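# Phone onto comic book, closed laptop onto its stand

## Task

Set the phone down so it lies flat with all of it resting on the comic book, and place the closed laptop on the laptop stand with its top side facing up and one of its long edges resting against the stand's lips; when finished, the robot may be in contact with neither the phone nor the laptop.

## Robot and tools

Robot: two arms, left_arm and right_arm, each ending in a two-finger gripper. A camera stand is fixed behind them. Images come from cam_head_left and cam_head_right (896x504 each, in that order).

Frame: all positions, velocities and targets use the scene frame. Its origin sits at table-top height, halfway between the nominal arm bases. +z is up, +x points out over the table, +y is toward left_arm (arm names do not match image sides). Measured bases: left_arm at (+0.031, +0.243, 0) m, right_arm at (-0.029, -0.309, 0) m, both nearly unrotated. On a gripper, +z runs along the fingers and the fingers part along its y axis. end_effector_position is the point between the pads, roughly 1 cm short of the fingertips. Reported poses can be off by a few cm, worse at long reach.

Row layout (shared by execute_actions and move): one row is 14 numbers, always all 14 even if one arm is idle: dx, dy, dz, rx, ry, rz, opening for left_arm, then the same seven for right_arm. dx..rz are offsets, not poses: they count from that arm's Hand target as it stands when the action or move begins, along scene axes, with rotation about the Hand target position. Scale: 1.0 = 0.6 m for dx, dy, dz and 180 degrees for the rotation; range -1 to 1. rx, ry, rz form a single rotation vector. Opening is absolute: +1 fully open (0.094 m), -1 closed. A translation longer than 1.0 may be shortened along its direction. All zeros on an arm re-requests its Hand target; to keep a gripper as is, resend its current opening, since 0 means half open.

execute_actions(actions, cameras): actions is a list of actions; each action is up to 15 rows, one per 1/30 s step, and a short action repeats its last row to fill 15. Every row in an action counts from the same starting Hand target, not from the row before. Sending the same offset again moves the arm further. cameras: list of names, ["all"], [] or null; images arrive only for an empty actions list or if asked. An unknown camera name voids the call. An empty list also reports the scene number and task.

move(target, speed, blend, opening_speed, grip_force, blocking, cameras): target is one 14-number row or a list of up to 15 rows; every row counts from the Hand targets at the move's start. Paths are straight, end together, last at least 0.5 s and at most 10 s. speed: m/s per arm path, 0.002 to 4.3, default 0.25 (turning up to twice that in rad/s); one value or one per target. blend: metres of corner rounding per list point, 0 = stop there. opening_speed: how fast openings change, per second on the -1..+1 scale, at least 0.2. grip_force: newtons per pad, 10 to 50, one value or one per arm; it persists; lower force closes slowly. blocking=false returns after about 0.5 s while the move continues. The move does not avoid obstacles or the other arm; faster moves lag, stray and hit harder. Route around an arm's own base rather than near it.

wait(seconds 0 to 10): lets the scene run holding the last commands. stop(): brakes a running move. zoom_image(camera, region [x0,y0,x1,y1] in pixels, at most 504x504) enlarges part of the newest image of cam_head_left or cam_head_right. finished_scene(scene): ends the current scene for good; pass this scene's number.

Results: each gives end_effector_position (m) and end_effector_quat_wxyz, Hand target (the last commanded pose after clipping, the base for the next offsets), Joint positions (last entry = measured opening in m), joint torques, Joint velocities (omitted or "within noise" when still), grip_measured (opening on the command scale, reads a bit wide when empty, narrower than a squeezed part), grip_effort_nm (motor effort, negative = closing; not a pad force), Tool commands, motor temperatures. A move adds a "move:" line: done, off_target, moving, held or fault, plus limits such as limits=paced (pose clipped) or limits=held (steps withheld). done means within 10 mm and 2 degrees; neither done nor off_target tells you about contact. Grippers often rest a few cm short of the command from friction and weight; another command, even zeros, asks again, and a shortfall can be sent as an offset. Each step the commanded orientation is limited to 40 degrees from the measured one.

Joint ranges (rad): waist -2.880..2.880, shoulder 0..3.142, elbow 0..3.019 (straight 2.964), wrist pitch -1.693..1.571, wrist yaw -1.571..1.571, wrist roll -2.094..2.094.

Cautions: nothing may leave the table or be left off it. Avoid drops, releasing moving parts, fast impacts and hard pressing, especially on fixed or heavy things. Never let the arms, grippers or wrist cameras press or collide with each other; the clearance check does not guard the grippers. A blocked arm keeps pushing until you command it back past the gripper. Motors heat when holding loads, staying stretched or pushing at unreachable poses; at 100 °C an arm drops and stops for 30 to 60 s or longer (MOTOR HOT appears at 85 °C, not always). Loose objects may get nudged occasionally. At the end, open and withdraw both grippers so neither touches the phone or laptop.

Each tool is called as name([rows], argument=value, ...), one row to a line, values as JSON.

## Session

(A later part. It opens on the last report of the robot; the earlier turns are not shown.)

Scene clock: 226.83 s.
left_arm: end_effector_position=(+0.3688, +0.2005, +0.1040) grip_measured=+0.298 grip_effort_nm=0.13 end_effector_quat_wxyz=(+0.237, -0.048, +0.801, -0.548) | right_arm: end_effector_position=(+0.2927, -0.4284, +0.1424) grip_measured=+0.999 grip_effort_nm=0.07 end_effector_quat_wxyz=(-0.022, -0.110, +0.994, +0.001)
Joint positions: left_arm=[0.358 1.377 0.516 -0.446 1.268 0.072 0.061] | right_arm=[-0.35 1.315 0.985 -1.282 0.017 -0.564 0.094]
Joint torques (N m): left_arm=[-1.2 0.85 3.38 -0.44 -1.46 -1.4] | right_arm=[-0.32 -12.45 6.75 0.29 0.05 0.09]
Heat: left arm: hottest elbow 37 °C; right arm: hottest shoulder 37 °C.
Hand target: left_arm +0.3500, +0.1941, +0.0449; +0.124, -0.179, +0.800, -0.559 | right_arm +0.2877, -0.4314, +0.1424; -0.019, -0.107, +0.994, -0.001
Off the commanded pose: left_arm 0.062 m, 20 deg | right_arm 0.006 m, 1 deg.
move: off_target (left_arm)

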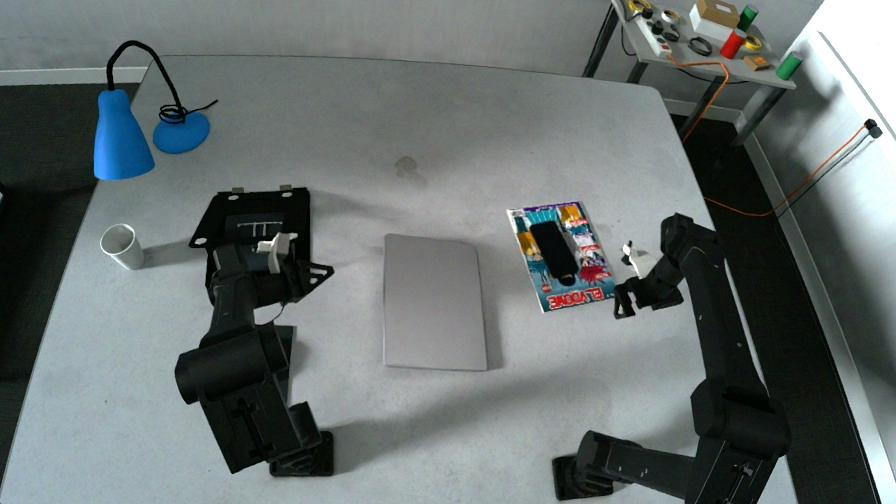

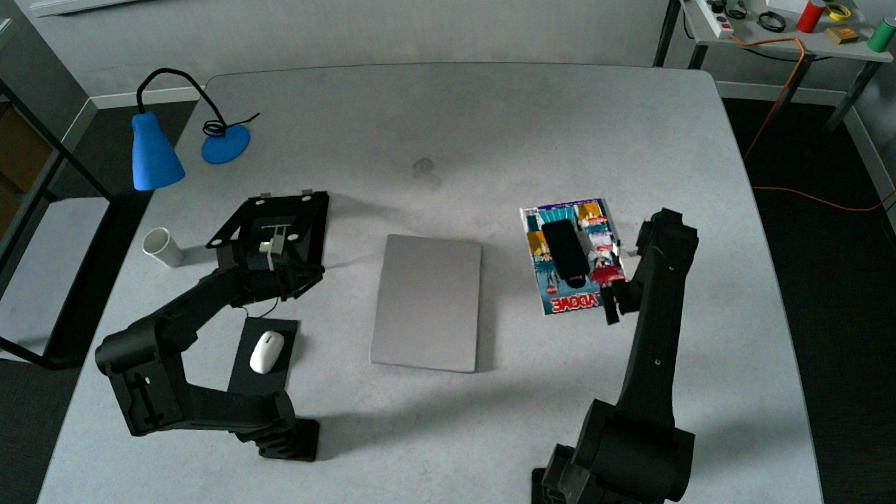

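move([
  [0,0,0.22,0,0,0,-1,0,0,0,0,0,0,1],
  [0.0,-0.01,0.22,0.388,0.0575,-0.132,-1,0,0,0,0,0,0,1],
], cameras=["all"])

zoom_image(camera="cam_head_left", region=[170, 170, 500, 400])

Scene clock: 239.87 s.
left_arm: end_effector_position=(+0.3281, +0.1954, +0.1539) grip_measured=-0.981 grip_effort_nm=-1.00 end_effector_quat_wxyz=(+0.001, +0.033, +0.999, +0.001) | right_arm: end_effector_position=(+0.2927, -0.4284, +0.1424) grip_measured=+0.999 grip_effort_nm=0.07 end_effector_quat_wxyz=(-0.022, -0.110, +0.994, +0.001)
Joint positions: left_arm=[-0.187 1.161 0.888 -1.297 -0.003 -0.091 0.001] | right_arm=[-0.35 1.315 0.985 -1.282 0.017 -0.564 0.094]
Joint torques (N m): left_arm=[-2.9 -7.82 16.46 0.12 -0.16 -0.08] | right_arm=[-0.32 -12.45 6.8 0.29 0.05 0.08]
Heat: left arm: hottest elbow 36 °C; right arm: hottest shoulder 36 °C.
Hand target: left_arm +0.3499, +0.1882, +0.1769; +0.024, +0.035, +0.999, +0.000 | right_arm +0.2877, -0.4314, +0.1424; -0.019, -0.107, +0.994, -0.001
Off the commanded pose: left_arm 0.033 m, 3 deg | right_arm 0.006 m, 1 deg.
move: off_target (left_arm)

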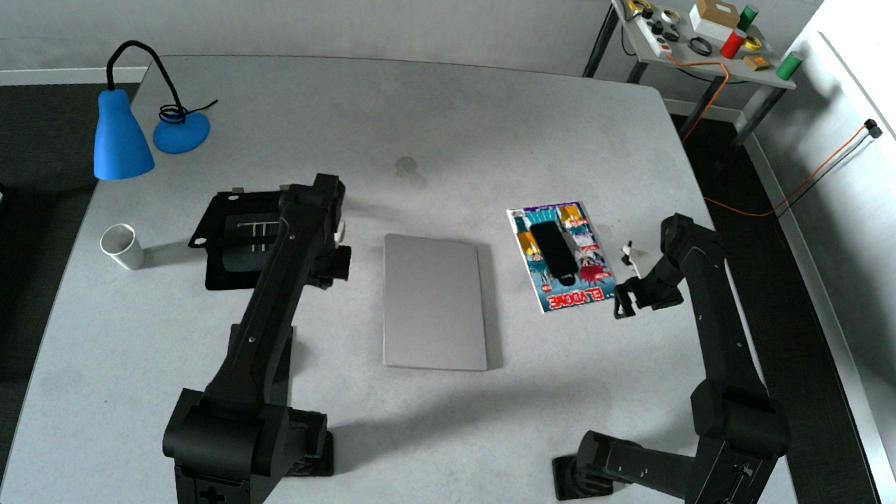

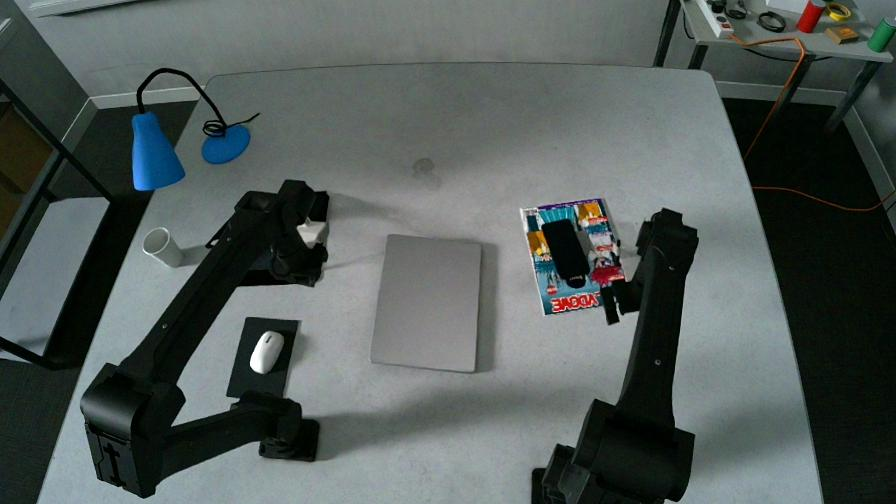

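Scaled by 1.527.

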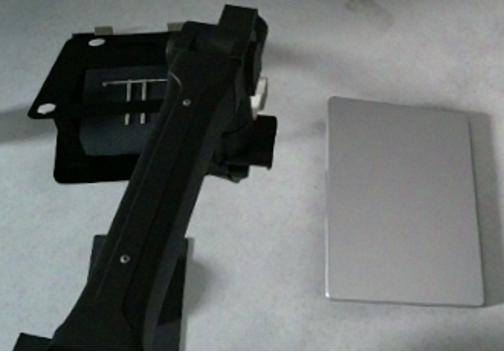

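move([
  [0.075,-0.055,0,0,0,0,-1,0,0,0,0,0,0,1],
  [0.05,-0.055,-0.235,0,0,0,-1,0,0,0,0,0,0,1],
], speed=0.15, cameras=["all"])

zoom_image(camera="cam_head_left", region=[270, 200, 500, 400])

Scene clock: 245.63 s.
left_arm: end_effector_position=(+0.3817, +0.1598, +0.0406) grip_measured=-0.981 grip_effort_nm=-1.00 end_effector_quat_wxyz=(+0.024, +0.032, +0.999, -0.001) | right_arm: end_effector_position=(+0.2927, -0.4284, +0.1424) grip_measured=+0.999 grip_effort_nm=0.07 end_effector_quat_wxyz=(-0.022, -0.110, +0.994, +0.001)
Joint positions: left_arm=[-0.263 1.443 0.809 -0.888 -0.007 -0.17 0.001] | right_arm=[-0.35 1.315 0.985 -1.282 0.017 -0.564 0.094]
Joint torques (N m): left_arm=[-3.25 -10.87 7.91 0.88 -0.14 -0.06] | right_arm=[-0.26 -12.45 6.76 0.32 0.05 0.09]
Heat: left arm: hottest elbow 37 °C; right arm: hottest shoulder 36 °C.
Hand target: left_arm +0.3800, +0.1551, +0.0360; +0.024, +0.035, +0.999, +0.000 | right_arm +0.2877, -0.4314, +0.1424; -0.019, -0.107, +0.994, -0.001
Off the commanded pose: left_arm 0.007 m, 0 deg | right_arm 0.006 m, 1 deg.
move: done

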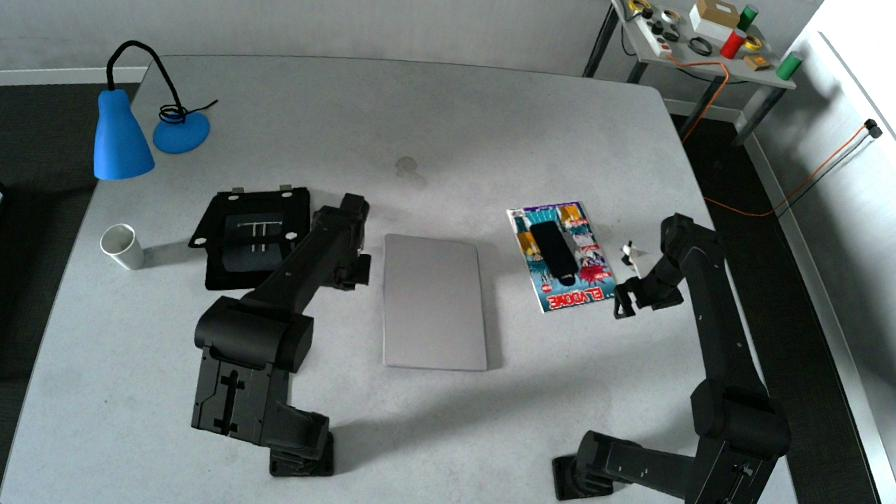

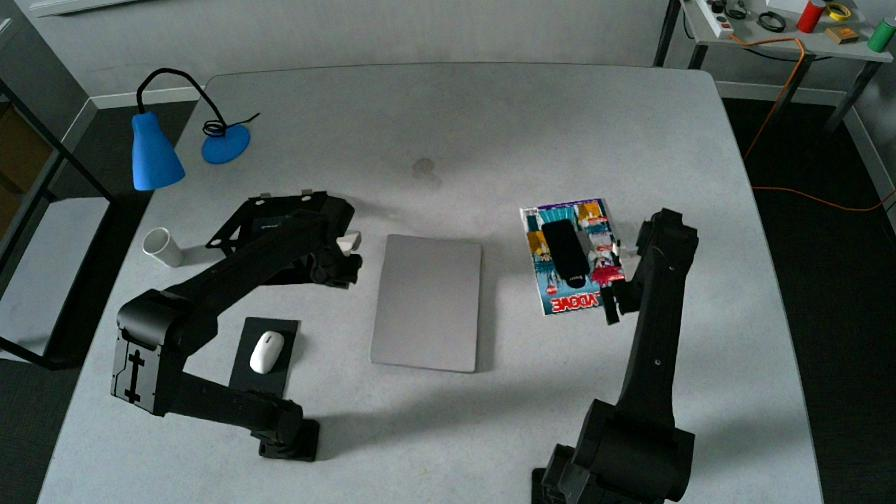

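Scaled by 2.191.

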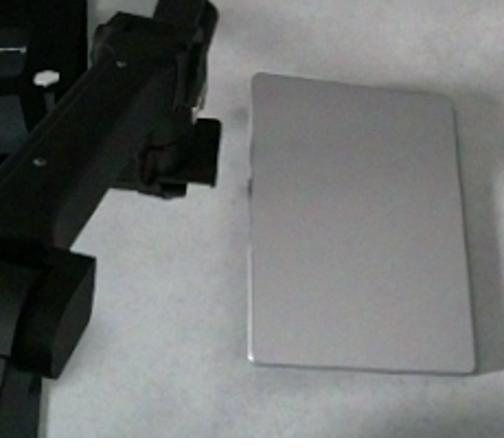

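move([
  [0,-0.01,-0.03,0,0,0,-1,0,0,0,0,0,0,1],
  [0.01,-0.18,-0.03,0,0,0,-1,0,0,0,0,0,0,1],
], speed=0.07, cameras=["all"])

zoom_image(camera="cam_head_left", region=[300, 200, 550, 400])

Scene clock: 251.27 s.
left_arm: end_effector_position=(+0.3690, +0.0723, +0.0108) grip_measured=-0.981 grip_effort_nm=-0.99 end_effector_quat_wxyz=(+0.012, +0.028, +0.999, +0.012) | right_arm: end_effector_position=(+0.2927, -0.4284, +0.1424) grip_measured=+0.999 grip_effort_nm=0.07 end_effector_quat_wxyz=(-0.022, -0.110, +0.994, +0.001)
Joint positions: left_arm=[-0.509 1.566 0.849 -0.843 -0.031 -0.425 0.001] | right_arm=[-0.35 1.315 0.985 -1.282 0.017 -0.564 0.094]
Joint torques (N m): left_arm=[-3.72 -10.64 13.23 0.38 0.32 -0.14] | right_arm=[-0.21 -12.4 6.78 0.31 0.05 0.09]
Heat: left arm: hottest elbow 36 °C; right arm: hottest shoulder 36 °C.
Hand target: left_arm +0.3860, +0.0470, +0.0180; +0.024, +0.035, +0.999, +0.000 | right_arm +0.2877, -0.4314, +0.1424; -0.019, -0.107, +0.994, -0.001
Off the commanded pose: left_arm 0.031 m, 2 deg | right_arm 0.006 m, 1 deg.
move: off_target (left_arm)

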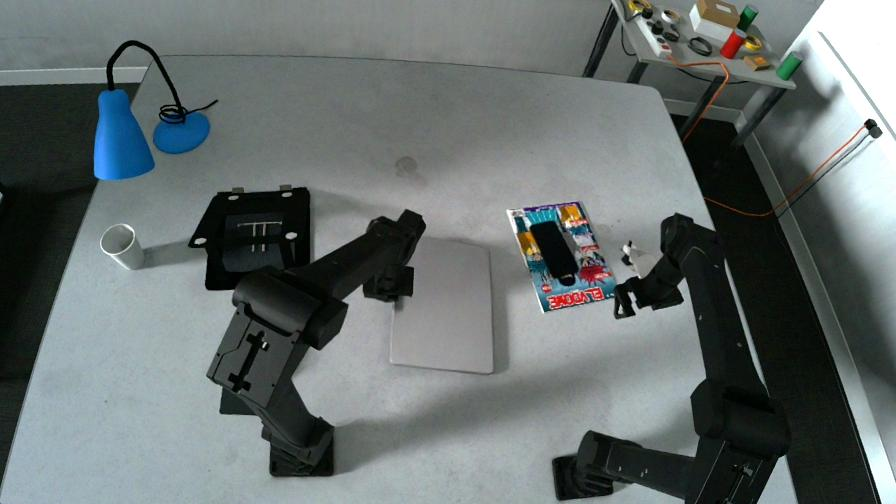

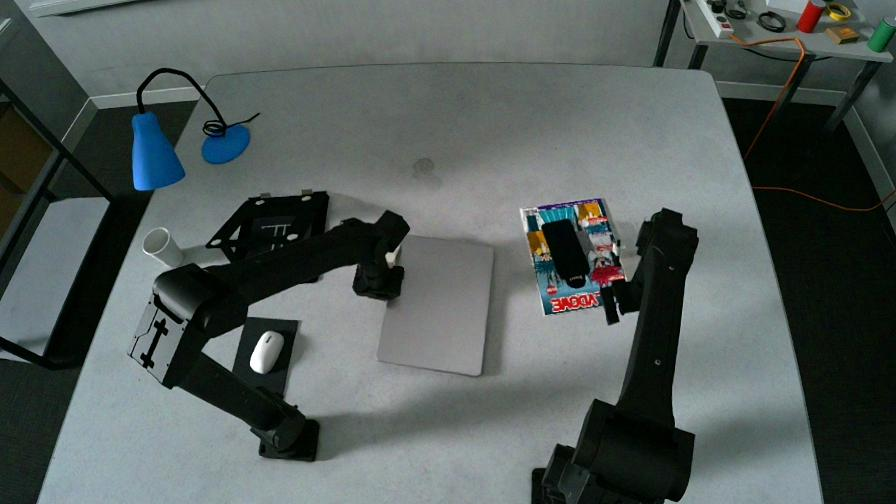

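Scaled by 2.016.

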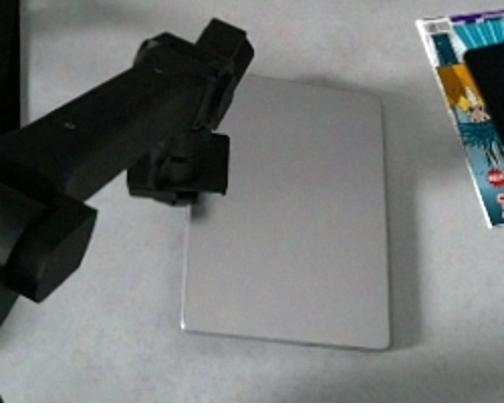

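move(target=[0.0,-0.065,0,0,0,0,-1,0,0,0,0,0,0,1], speed=0.07)

move([
  [0,0.12,0.0,0,0,0,-1,0,0,0,0,0,0,1],
  [-0.03,0.2,0.22,0,0,0,-1,0,0,0,0,0,0,1],
], speed=0.2, cameras=["all"])

zoom_image(camera="cam_head_left", region=[350, 210, 550, 400])

zoom_image(camera="cam_head_right", region=[350, 210, 550, 400])

Scene clock: 256.30 s.
left_arm: end_effector_position=(+0.3694, +0.0387, +0.0111) grip_measured=-0.981 grip_effort_nm=-0.99 end_effector_quat_wxyz=(+0.010, +0.028, +0.999, +0.015) | right_arm: end_effector_position=(+0.2927, -0.4284, +0.1424) grip_measured=+0.999 grip_effort_nm=0.07 end_effector_quat_wxyz=(-0.022, -0.110, +0.994, +0.001)
Joint positions: left_arm=[-0.586 1.608 0.904 -0.864 -0.037 -0.501 0.001] | right_arm=[-0.35 1.315 0.985 -1.282 0.017 -0.564 0.094]
Joint torques (N m): left_arm=[-5.01 -11.93 13.67 0.47 0.41 -0.2] | right_arm=[-0.32 -12.51 6.79 0.29 0.05 0.08]
Heat: left arm: hottest elbow 36 °C; right arm: hottest shoulder 36 °C.
Hand target: left_arm +0.3860, +0.0080, +0.0180; +0.025, +0.035, +0.999, +0.000 | right_arm +0.2877, -0.4314, +0.1424; -0.019, -0.107, +0.994, -0.001
Off the commanded pose: left_arm 0.036 m, 3 deg | right_arm 0.006 m, 1 deg.
move: off_target (left_arm)

Scene clock: 258.83 s.
left_arm: end_effector_position=(+0.3454, +0.1314, +0.1240) grip_measured=-0.981 grip_effort_nm=-0.98 end_effector_quat_wxyz=(-0.004, +0.039, +0.999, +0.011) | right_arm: end_effector_position=(+0.2927, -0.4284, +0.1424) grip_measured=+0.999 grip_effort_nm=0.07 end_effector_quat_wxyz=(-0.022, -0.110, +0.994, +0.001)
Joint positions: left_arm=[-0.377 1.292 0.912 -1.207 -0.019 -0.271 0.001] | right_arm=[-0.35 1.315 0.985 -1.282 0.017 -0.564 0.094]
Joint torques (N m): left_arm=[-0.91 -10.4 15.51 -0.21 0.03 0.06] | right_arm=[-0.38 -12.45 6.79 0.31 0.05 0.09]
Heat: left arm: hottest elbow 36 °C; right arm: hottest shoulder 35 °C.
Hand target: left_arm +0.3681, +0.1282, +0.1500; +0.025, +0.035, +0.999, +0.000 | right_arm +0.2877, -0.4314, +0.1424; -0.019, -0.107, +0.994, -0.001
Off the commanded pose: left_arm 0.035 m, 4 deg | right_arm 0.006 m, 1 deg.
move: off_target (left_arm)

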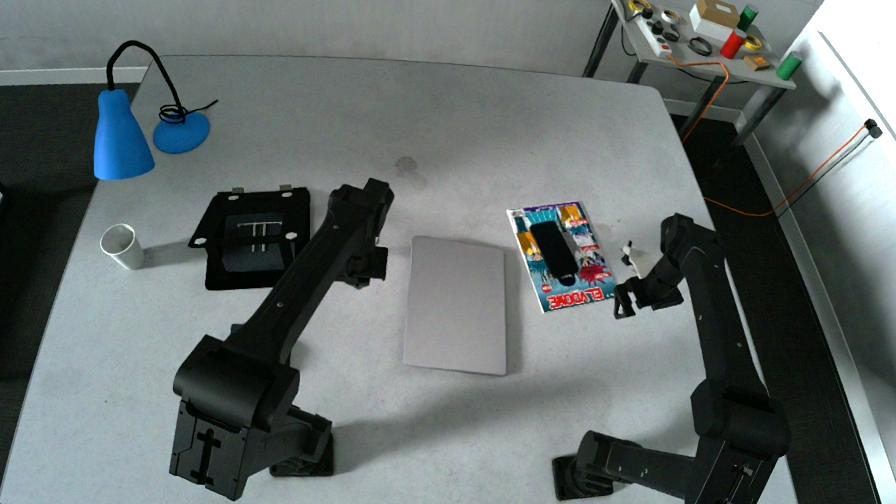

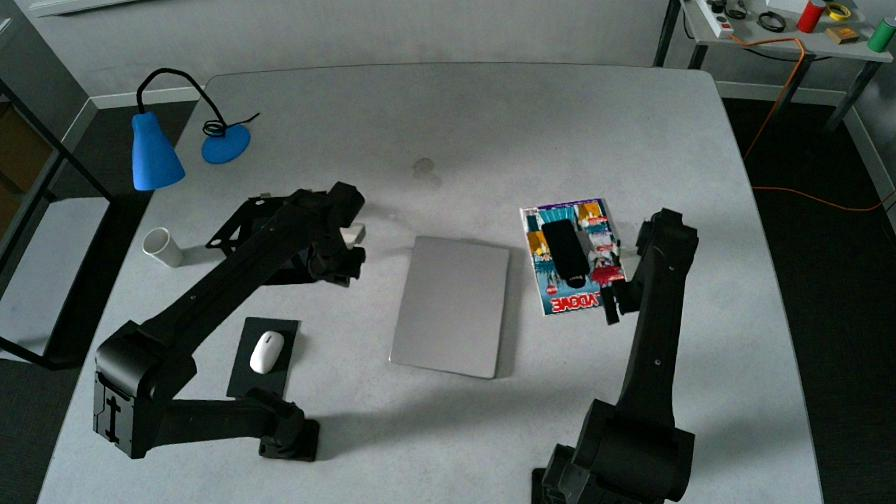

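Scaled by 2.520.

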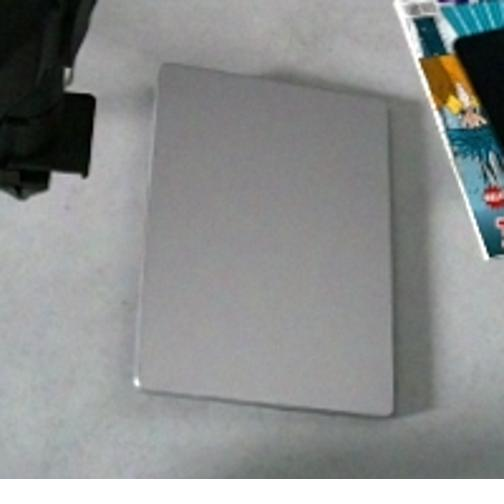

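Scaled by 2.520.

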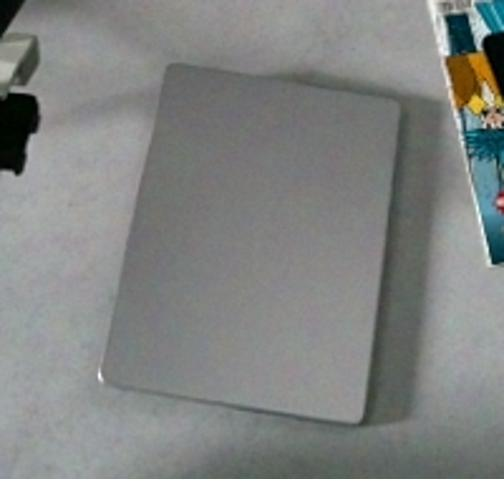

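move([
  [-0.047,-0.03,0.033,-0.388,-0.0575,0.132,0.3,0,0,0,0,0,0,1],
  [-0.047,-0.03,-0.157,-0.388,-0.0575,0.132,0.3,0,0,0,0,0,0,1],
], speed=0.15, cameras=["all"])

zoom_image(camera="cam_head_left", region=[290, 220, 440, 370])

zoom_image(camera="cam_head_right", region=[290, 220, 440, 370])

Scene clock: 270.70 s.
left_arm: end_effector_position=(+0.3413, +0.1069, +0.0591) grip_measured=+0.298 grip_effort_nm=0.13 end_effector_quat_wxyz=(+0.123, -0.171, +0.802, -0.559) | right_arm: end_effector_position=(+0.2927, -0.4284, +0.1424) grip_measured=+0.999 grip_effort_nm=0.07 end_effector_quat_wxyz=(-0.022, -0.110, +0.994, +0.001)
Joint positions: left_arm=[0.026 1.398 0.281 0.326 1.064 -0.839 0.061] | right_arm=[-0.35 1.315 0.985 -1.282 0.017 -0.564 0.094]
Joint torques (N m): left_arm=[-0.15 -7.12 4.89 2.04 0.42 -0.07] | right_arm=[-0.26 -12.51 6.76 0.32 0.05 0.09]
Heat: left arm: hottest elbow 36 °C; right arm: hottest shoulder 35 °C.
Hand target: left_arm +0.3398, +0.1101, +0.0558; +0.124, -0.179, +0.800, -0.559 | right_arm +0.2877, -0.4314, +0.1424; -0.019, -0.107, +0.994, -0.001
Off the commanded pose: left_arm 0.005 m, 1 deg | right_arm 0.006 m, 1 deg.
move: done

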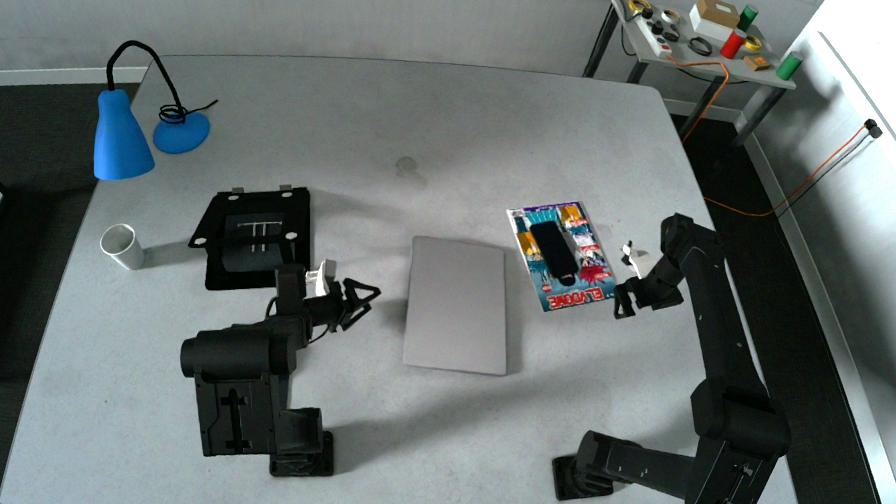

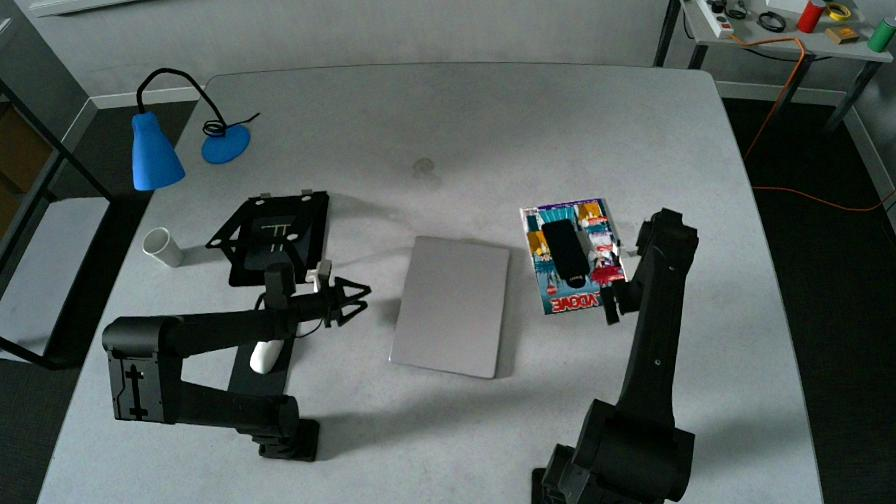

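Scaled by 3.360.

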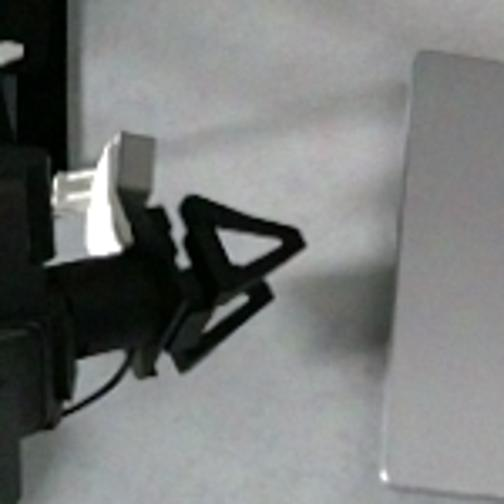

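Scaled by 3.360.

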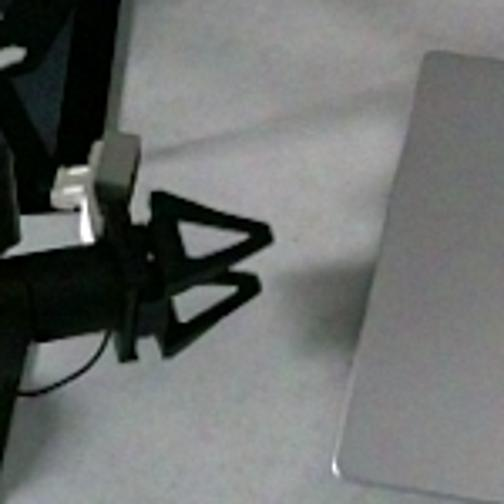

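move(target=[0,0,-0.03,0,0,0,0.3,0,0,0,0,0,0,1], speed=0.05)

move(target=[0,0,-0.02,0,0,0,0.3,0,0,0,0,0,0,1], speed=0.05, cameras=["all"])

zoom_image(camera="cam_head_left", region=[290, 220, 440, 370])

zoom_image(camera="cam_head_right", region=[290, 220, 440, 370])

Scene clock: 275.20 s.
left_arm: end_effector_position=(+0.3414, +0.1069, +0.0406) grip_measured=+0.298 grip_effort_nm=0.13 end_effector_quat_wxyz=(+0.123, -0.171, +0.802, -0.559) | right_arm: end_effector_position=(+0.2927, -0.4284, +0.1424) grip_measured=+0.999 grip_effort_nm=0.07 end_effector_quat_wxyz=(-0.022, -0.110, +0.994, +0.001)
Joint positions: left_arm=[0.026 1.499 0.273 0.435 1.064 -0.84 0.061] | right_arm=[-0.35 1.315 0.985 -1.282 0.017 -0.564 0.094]
Joint torques (N m): left_arm=[-0.5 -7.53 3.9 2.07 0.39 -0.02] | right_arm=[-0.26 -12.4 6.76 0.31 0.05 0.08]
Heat: left arm: hottest elbow 35 °C; right arm: hottest shoulder 35 °C.
Hand target: left_arm +0.3397, +0.1101, +0.0377; +0.123, -0.179, +0.800, -0.559 | right_arm +0.2877, -0.4314, +0.1424; -0.019, -0.107, +0.994, -0.001
Off the commanded pose: left_arm 0.005 m, 1 deg | right_arm 0.006 m, 1 deg.
move: done

Scene clock: 276.23 s.
left_arm: end_effector_position=(+0.3438, +0.1061, +0.0348) grip_measured=+0.298 grip_effort_nm=0.13 end_effector_quat_wxyz=(+0.128, -0.164, +0.799, -0.564) | right_arm: end_effector_position=(+0.2927, -0.4284, +0.1424) grip_measured=+0.999 grip_effort_nm=0.07 end_effector_quat_wxyz=(-0.022, -0.110, +0.994, +0.001)
Joint positions: left_arm=[0.026 1.556 0.273 0.514 1.075 -0.845 0.061] | right_arm=[-0.35 1.315 0.985 -1.282 0.017 -0.564 0.094]
Joint torques (N m): left_arm=[-0.21 -7 3.11 1.83 -0.05 0.07] | right_arm=[-0.38 -12.4 6.78 0.31 0.05 0.08]
Heat: left arm: hottest elbow 35 °C; right arm: hottest shoulder 35 °C.
Hand target: left_arm +0.3397, +0.1101, +0.0258; +0.123, -0.179, +0.800, -0.559 | right_arm +0.2877, -0.4314, +0.1424; -0.019, -0.107, +0.994, -0.001
Off the commanded pose: left_arm 0.011 m, 2 deg | right_arm 0.006 m, 1 deg.
move: off_target (left_arm)

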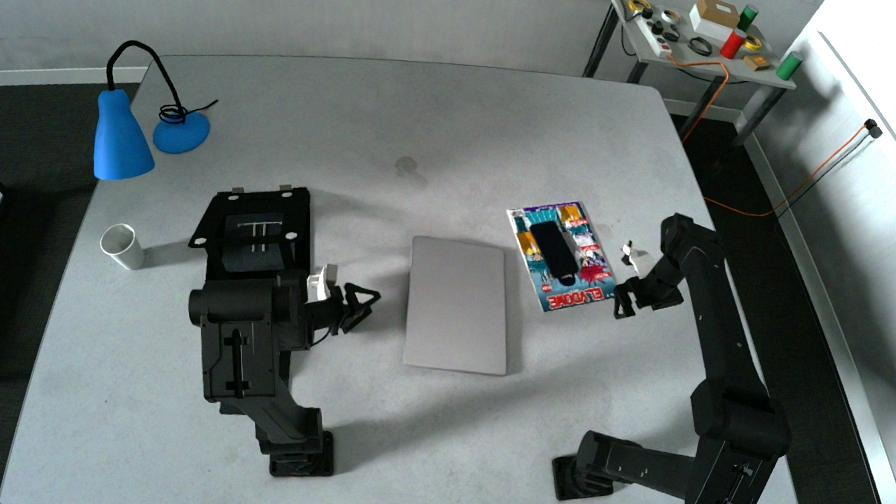

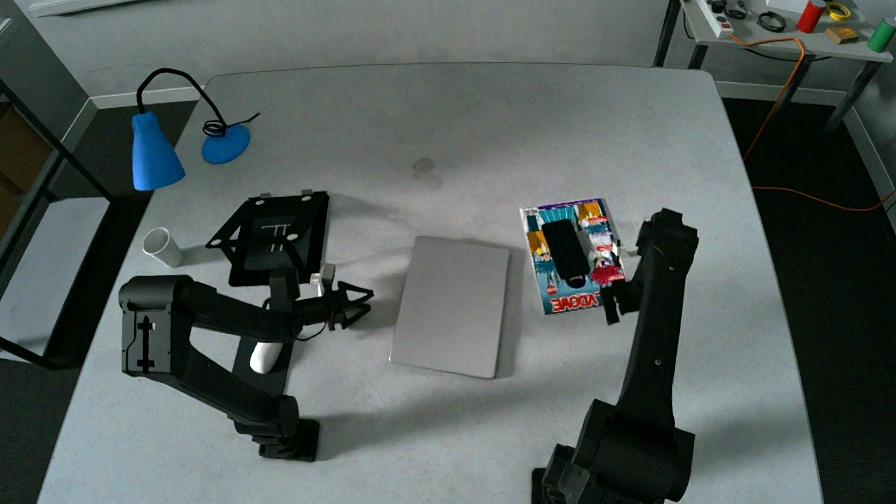

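Scaled by 3.360.

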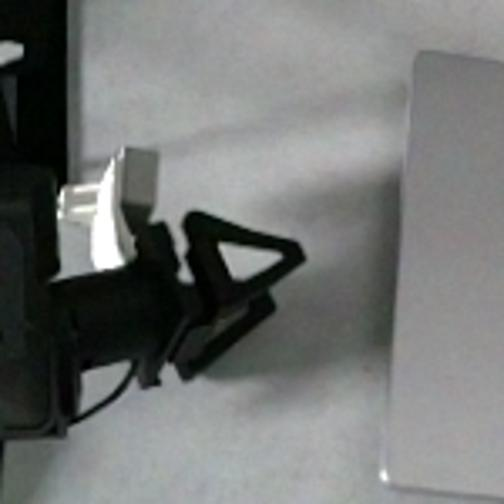

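Scaled by 3.360.

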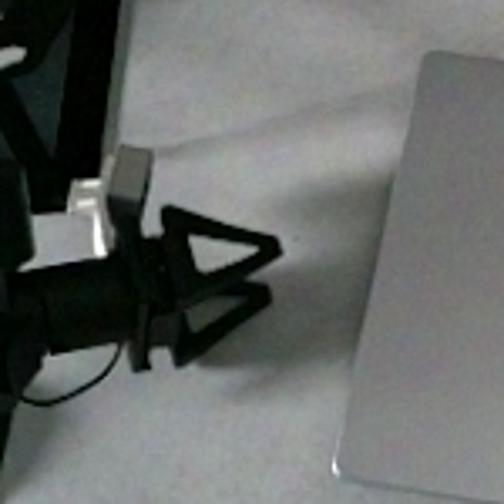

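move(target=[0.066,-0.140,0.013,0,0,0,0.3,0,0,0,0,0,0,1], speed=0.06, cameras=["all"])

zoom_image(camera="cam_head_left", region=[340, 220, 520, 400])

zoom_image(camera="cam_head_right", region=[340, 220, 520, 400])

Scene clock: 287.83 s.
left_arm: end_effector_position=(+0.3727, +0.0341, +0.0365) grip_measured=+0.298 grip_effort_nm=0.13 end_effector_quat_wxyz=(+0.127, -0.181, +0.799, -0.558) | right_arm: end_effector_position=(+0.2927, -0.4284, +0.1424) grip_measured=+0.999 grip_effort_nm=0.07 end_effector_quat_wxyz=(-0.022, -0.110, +0.994, +0.001)
Joint positions: left_arm=[-0.249 1.643 0.331 0.778 0.829 -1.158 0.061] | right_arm=[-0.35 1.315 0.985 -1.282 0.017 -0.564 0.094]
Joint torques (N m): left_arm=[-2.67 -7.65 6.53 1.95 -0.11 -0.01] | right_arm=[-0.32 -12.4 6.76 0.32 0.05 0.09]
Heat: left arm: hottest elbow 34 °C; right arm: hottest shoulder 35 °C.
Hand target: left_arm +0.3794, +0.0260, +0.0336; +0.124, -0.179, +0.800, -0.559 | right_arm +0.2877, -0.4314, +0.1424; -0.019, -0.107, +0.994, -0.001
Off the commanded pose: left_arm 0.011 m, 1 deg | right_arm 0.006 m, 1 deg.
move: off_target (left_arm)

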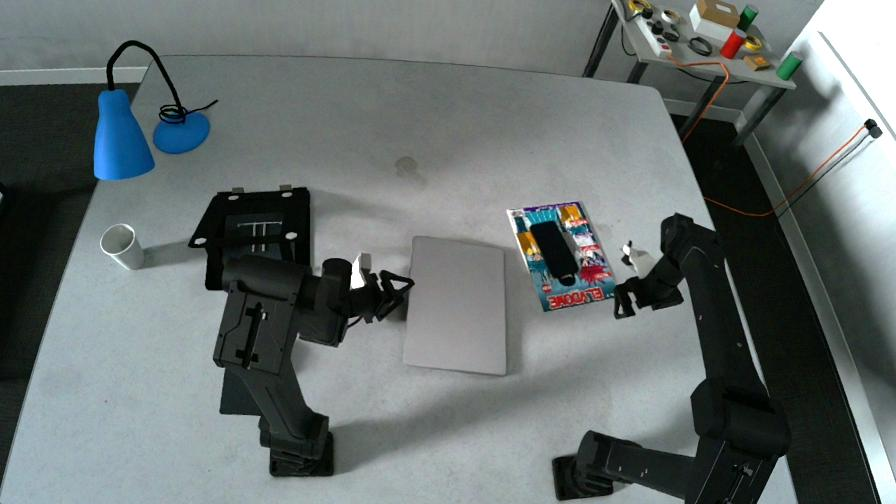

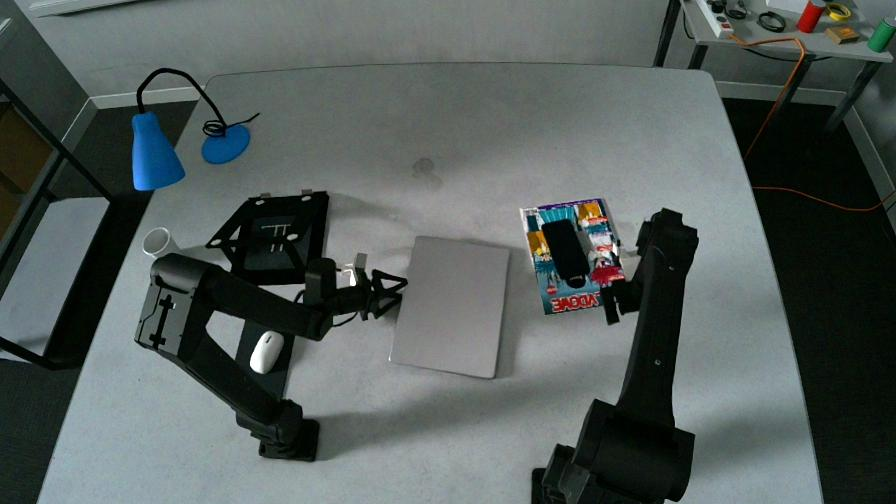

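Scaled by 2.800.

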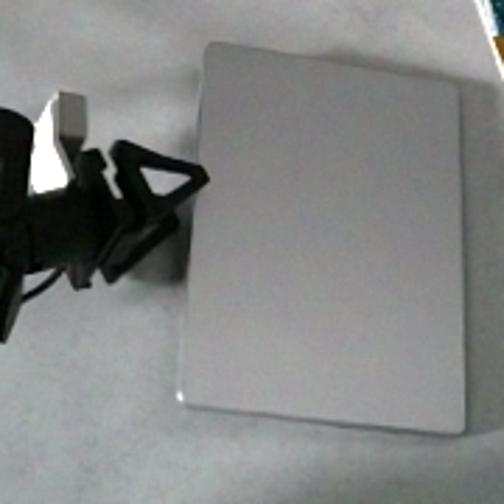

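Scaled by 2.800.

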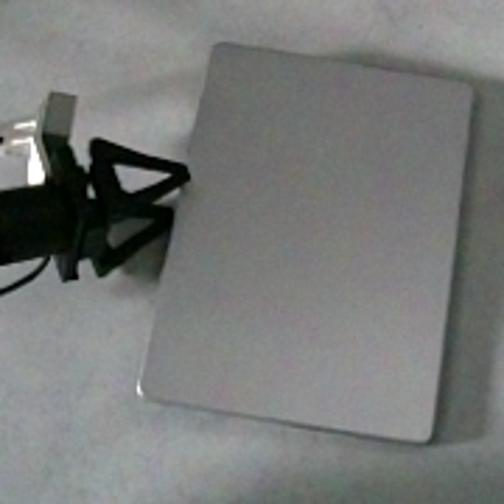

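move(target=[0.005,-0.07,0,0,0,0,0.3,0,0,0,0,0,0,1], speed=0.06, cameras=["all"])

zoom_image(camera="cam_head_left", region=[340, 220, 520, 400])

zoom_image(camera="cam_head_right", region=[340, 220, 520, 400])

Scene clock: 291.87 s.
left_arm: end_effector_position=(+0.3786, +0.0026, +0.0372) grip_measured=+0.298 grip_effort_nm=0.13 end_effector_quat_wxyz=(+0.135, -0.189, +0.798, -0.555) | right_arm: end_effector_position=(+0.2927, -0.4284, +0.1424) grip_measured=+0.999 grip_effort_nm=0.07 end_effector_quat_wxyz=(-0.022, -0.110, +0.994, +0.001)
Joint positions: left_arm=[-0.361 1.668 0.355 0.838 0.709 -1.242 0.061] | right_arm=[-0.35 1.315 0.985 -1.282 0.017 -0.564 0.094]
Joint torques (N m): left_arm=[-5.07 -7 7.62 1.95 -0.04 -0.01] | right_arm=[-0.32 -12.51 6.78 0.29 0.05 0.08]
Heat: left arm: hottest elbow 34 °C; right arm: hottest shoulder 35 °C.
Hand target: left_arm +0.3824, -0.0159, +0.0336; +0.124, -0.179, +0.800, -0.559 | right_arm +0.2877, -0.4314, +0.1424; -0.019, -0.107, +0.994, -0.001
Off the commanded pose: left_arm 0.019 m, 2 deg | right_arm 0.006 m, 1 deg.
move: off_target (left_arm)

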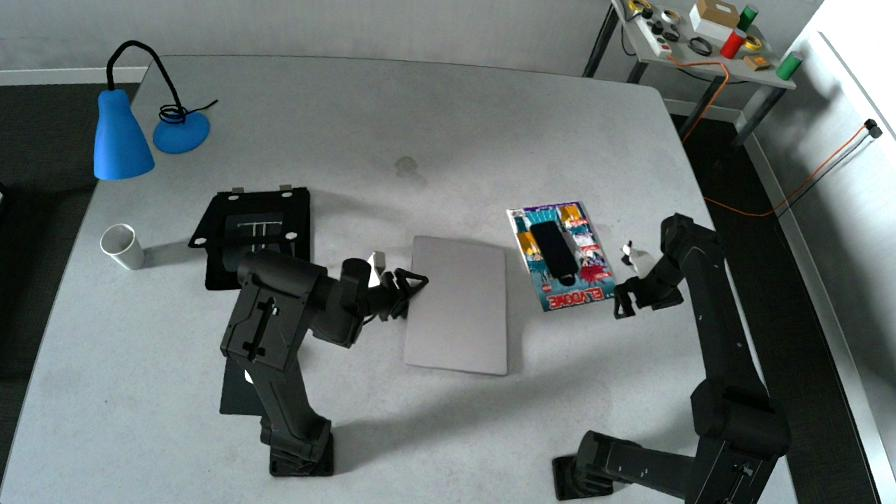

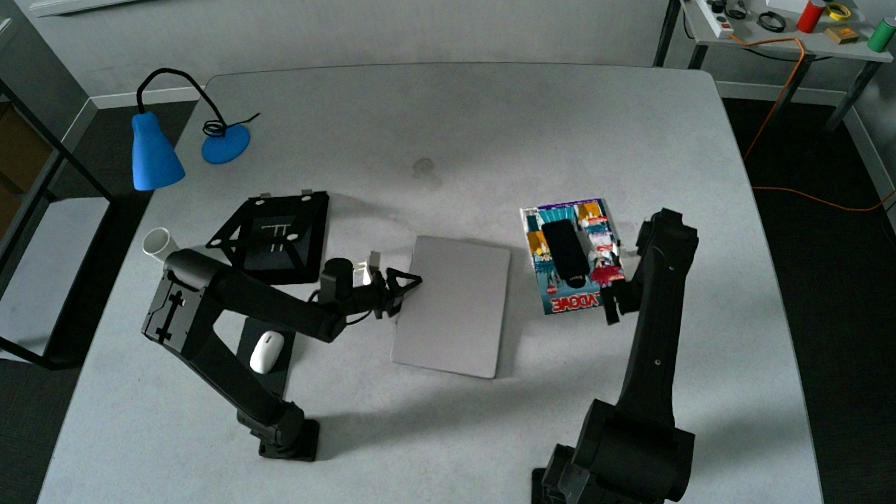

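Scaled by 2.800.

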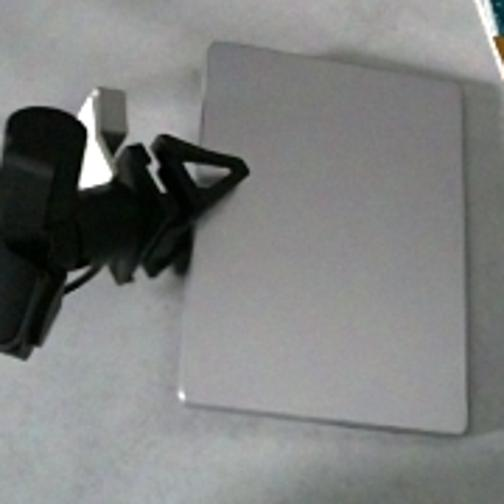

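Scaled by 2.800.

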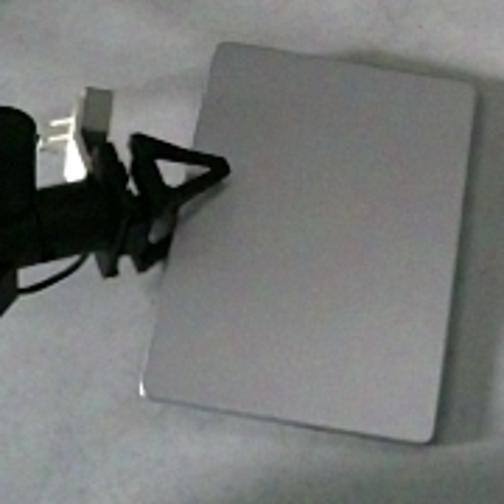

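move(target=[0.01,-0.045,0,0,0,0,0.3,0,0,0,0,0,0,1], speed=0.06, cameras=["all"])

zoom_image(camera="cam_head_left", region=[340, 220, 520, 400])

Scene clock: 294.77 s.
left_arm: end_effector_position=(+0.3852, -0.0222, +0.0376) grip_measured=+0.298 grip_effort_nm=0.13 end_effector_quat_wxyz=(+0.137, -0.190, +0.799, -0.555) | right_arm: end_effector_position=(+0.2927, -0.4284, +0.1424) grip_measured=+0.999 grip_effort_nm=0.07 end_effector_quat_wxyz=(-0.022, -0.110, +0.994, +0.001)
Joint positions: left_arm=[-0.432 1.692 0.393 0.85 0.641 -1.282 0.061] | right_arm=[-0.35 1.315 0.985 -1.282 0.017 -0.564 0.094]
Joint torques (N m): left_arm=[-4.54 -7.82 8.18 1.7 0.13 -0.02] | right_arm=[-0.38 -12.45 6.78 0.31 0.05 0.08]
Heat: left arm: hottest elbow 34 °C; right arm: hottest shoulder 35 °C.
Hand target: left_arm +0.3885, -0.0429, +0.0336; +0.124, -0.179, +0.800, -0.559 | right_arm +0.2877, -0.4314, +0.1424; -0.019, -0.107, +0.994, -0.001
Off the commanded pose: left_arm 0.021 m, 2 deg | right_arm 0.006 m, 1 deg.
move: off_target (left_arm)

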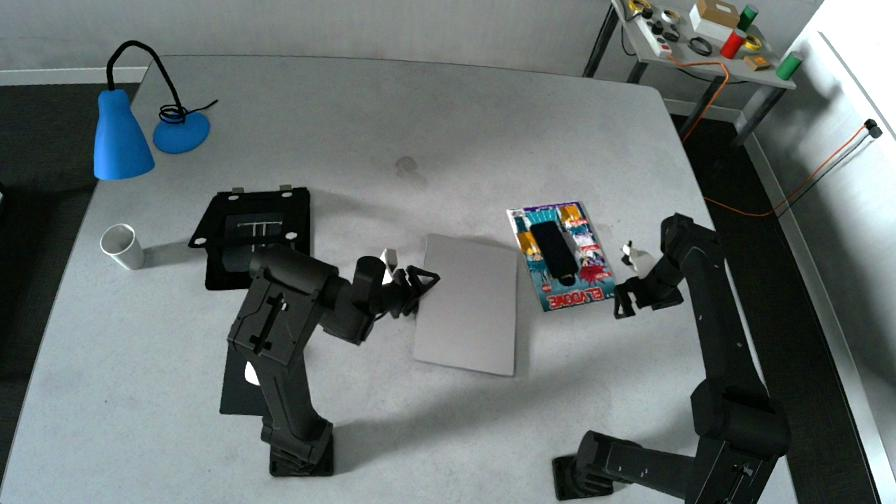

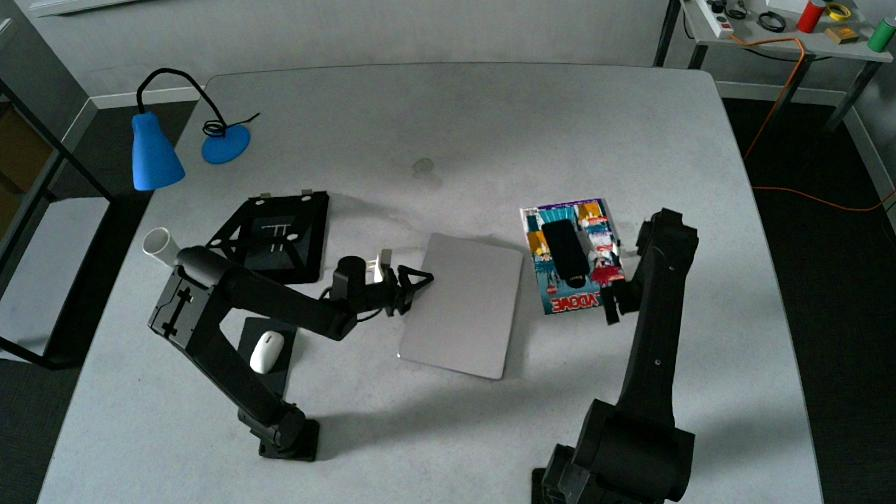

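Scaled by 2.800.

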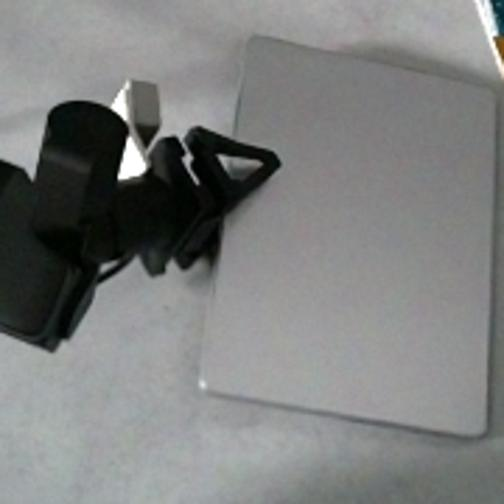

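move([
  [-0.03,0.12,0,0,0,0,0.3,0,0,0,0,0,0,1],
  [-0.12,0.12,0,0,0,0,0.3,0,0,0,0,0,0,1],
  [-0.09,0.035,0,0,0,0,0.3,0,0,0,0,0,0,1],
], speed=0.08, cameras=["all"])

zoom_image(camera="cam_head_left", region=[340, 220, 520, 400])

Scene clock: 302.47 s.
left_arm: end_effector_position=(+0.3305, -0.0128, +0.0370) grip_measured=+0.298 grip_effort_nm=0.13 end_effector_quat_wxyz=(+0.129, -0.181, +0.799, -0.558) | right_arm: end_effector_position=(+0.2927, -0.4284, +0.1424) grip_measured=+0.999 grip_effort_nm=0.07 end_effector_quat_wxyz=(-0.022, -0.110, +0.994, +0.001)
Joint positions: left_arm=[-0.469 1.639 0.254 0.945 0.632 -1.295 0.061] | right_arm=[-0.35 1.315 0.985 -1.282 0.017 -0.564 0.094]
Joint torques (N m): left_arm=[-2.61 -7.18 5.85 1.98 -0.16 0] | right_arm=[-0.26 -12.51 6.76 0.32 0.05 0.09]
Heat: left arm: hottest elbow 33 °C; right arm: hottest shoulder 35 °C.
Hand target: left_arm +0.3344, -0.0219, +0.0335; +0.124, -0.179, +0.800, -0.559 | right_arm +0.2877, -0.4314, +0.1424; -0.019, -0.107, +0.994, -0.001
Off the commanded pose: left_arm 0.010 m, 1 deg | right_arm 0.006 m, 1 deg.
move: done

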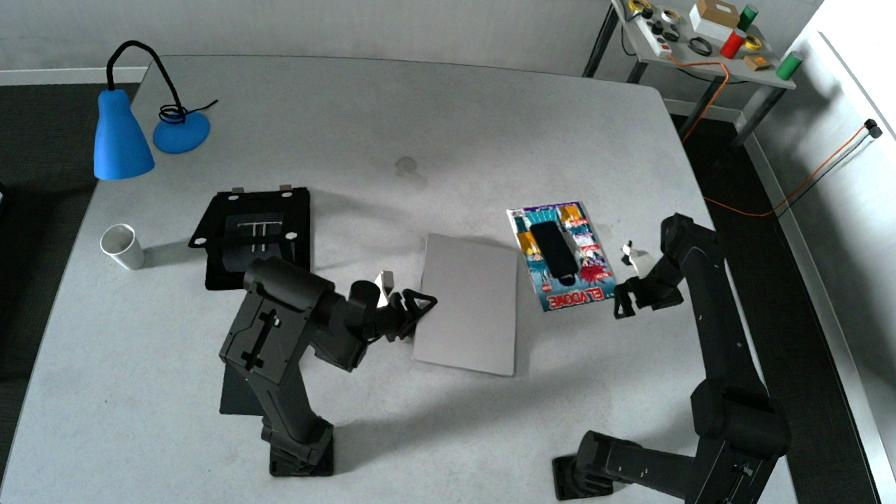

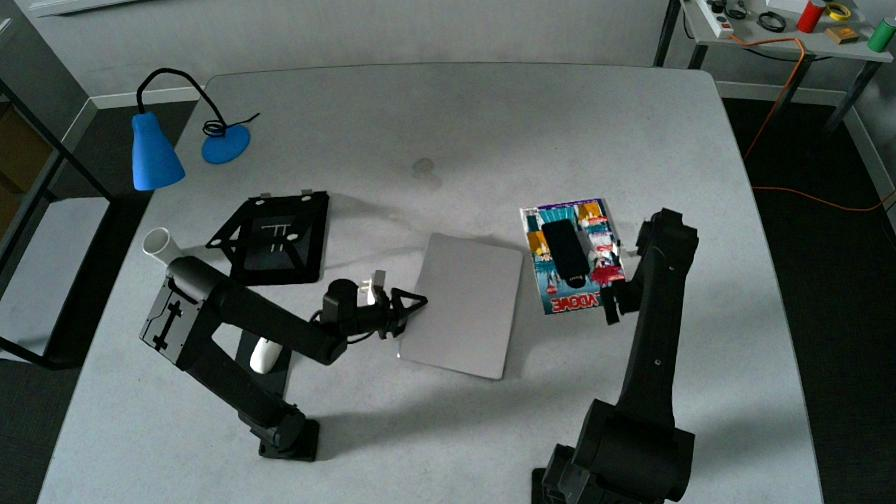

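Scaled by 2.800.

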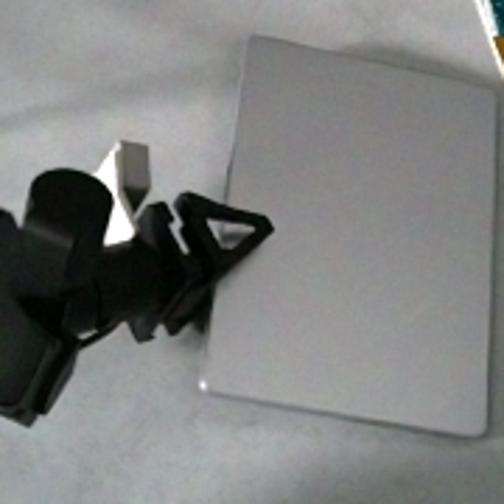

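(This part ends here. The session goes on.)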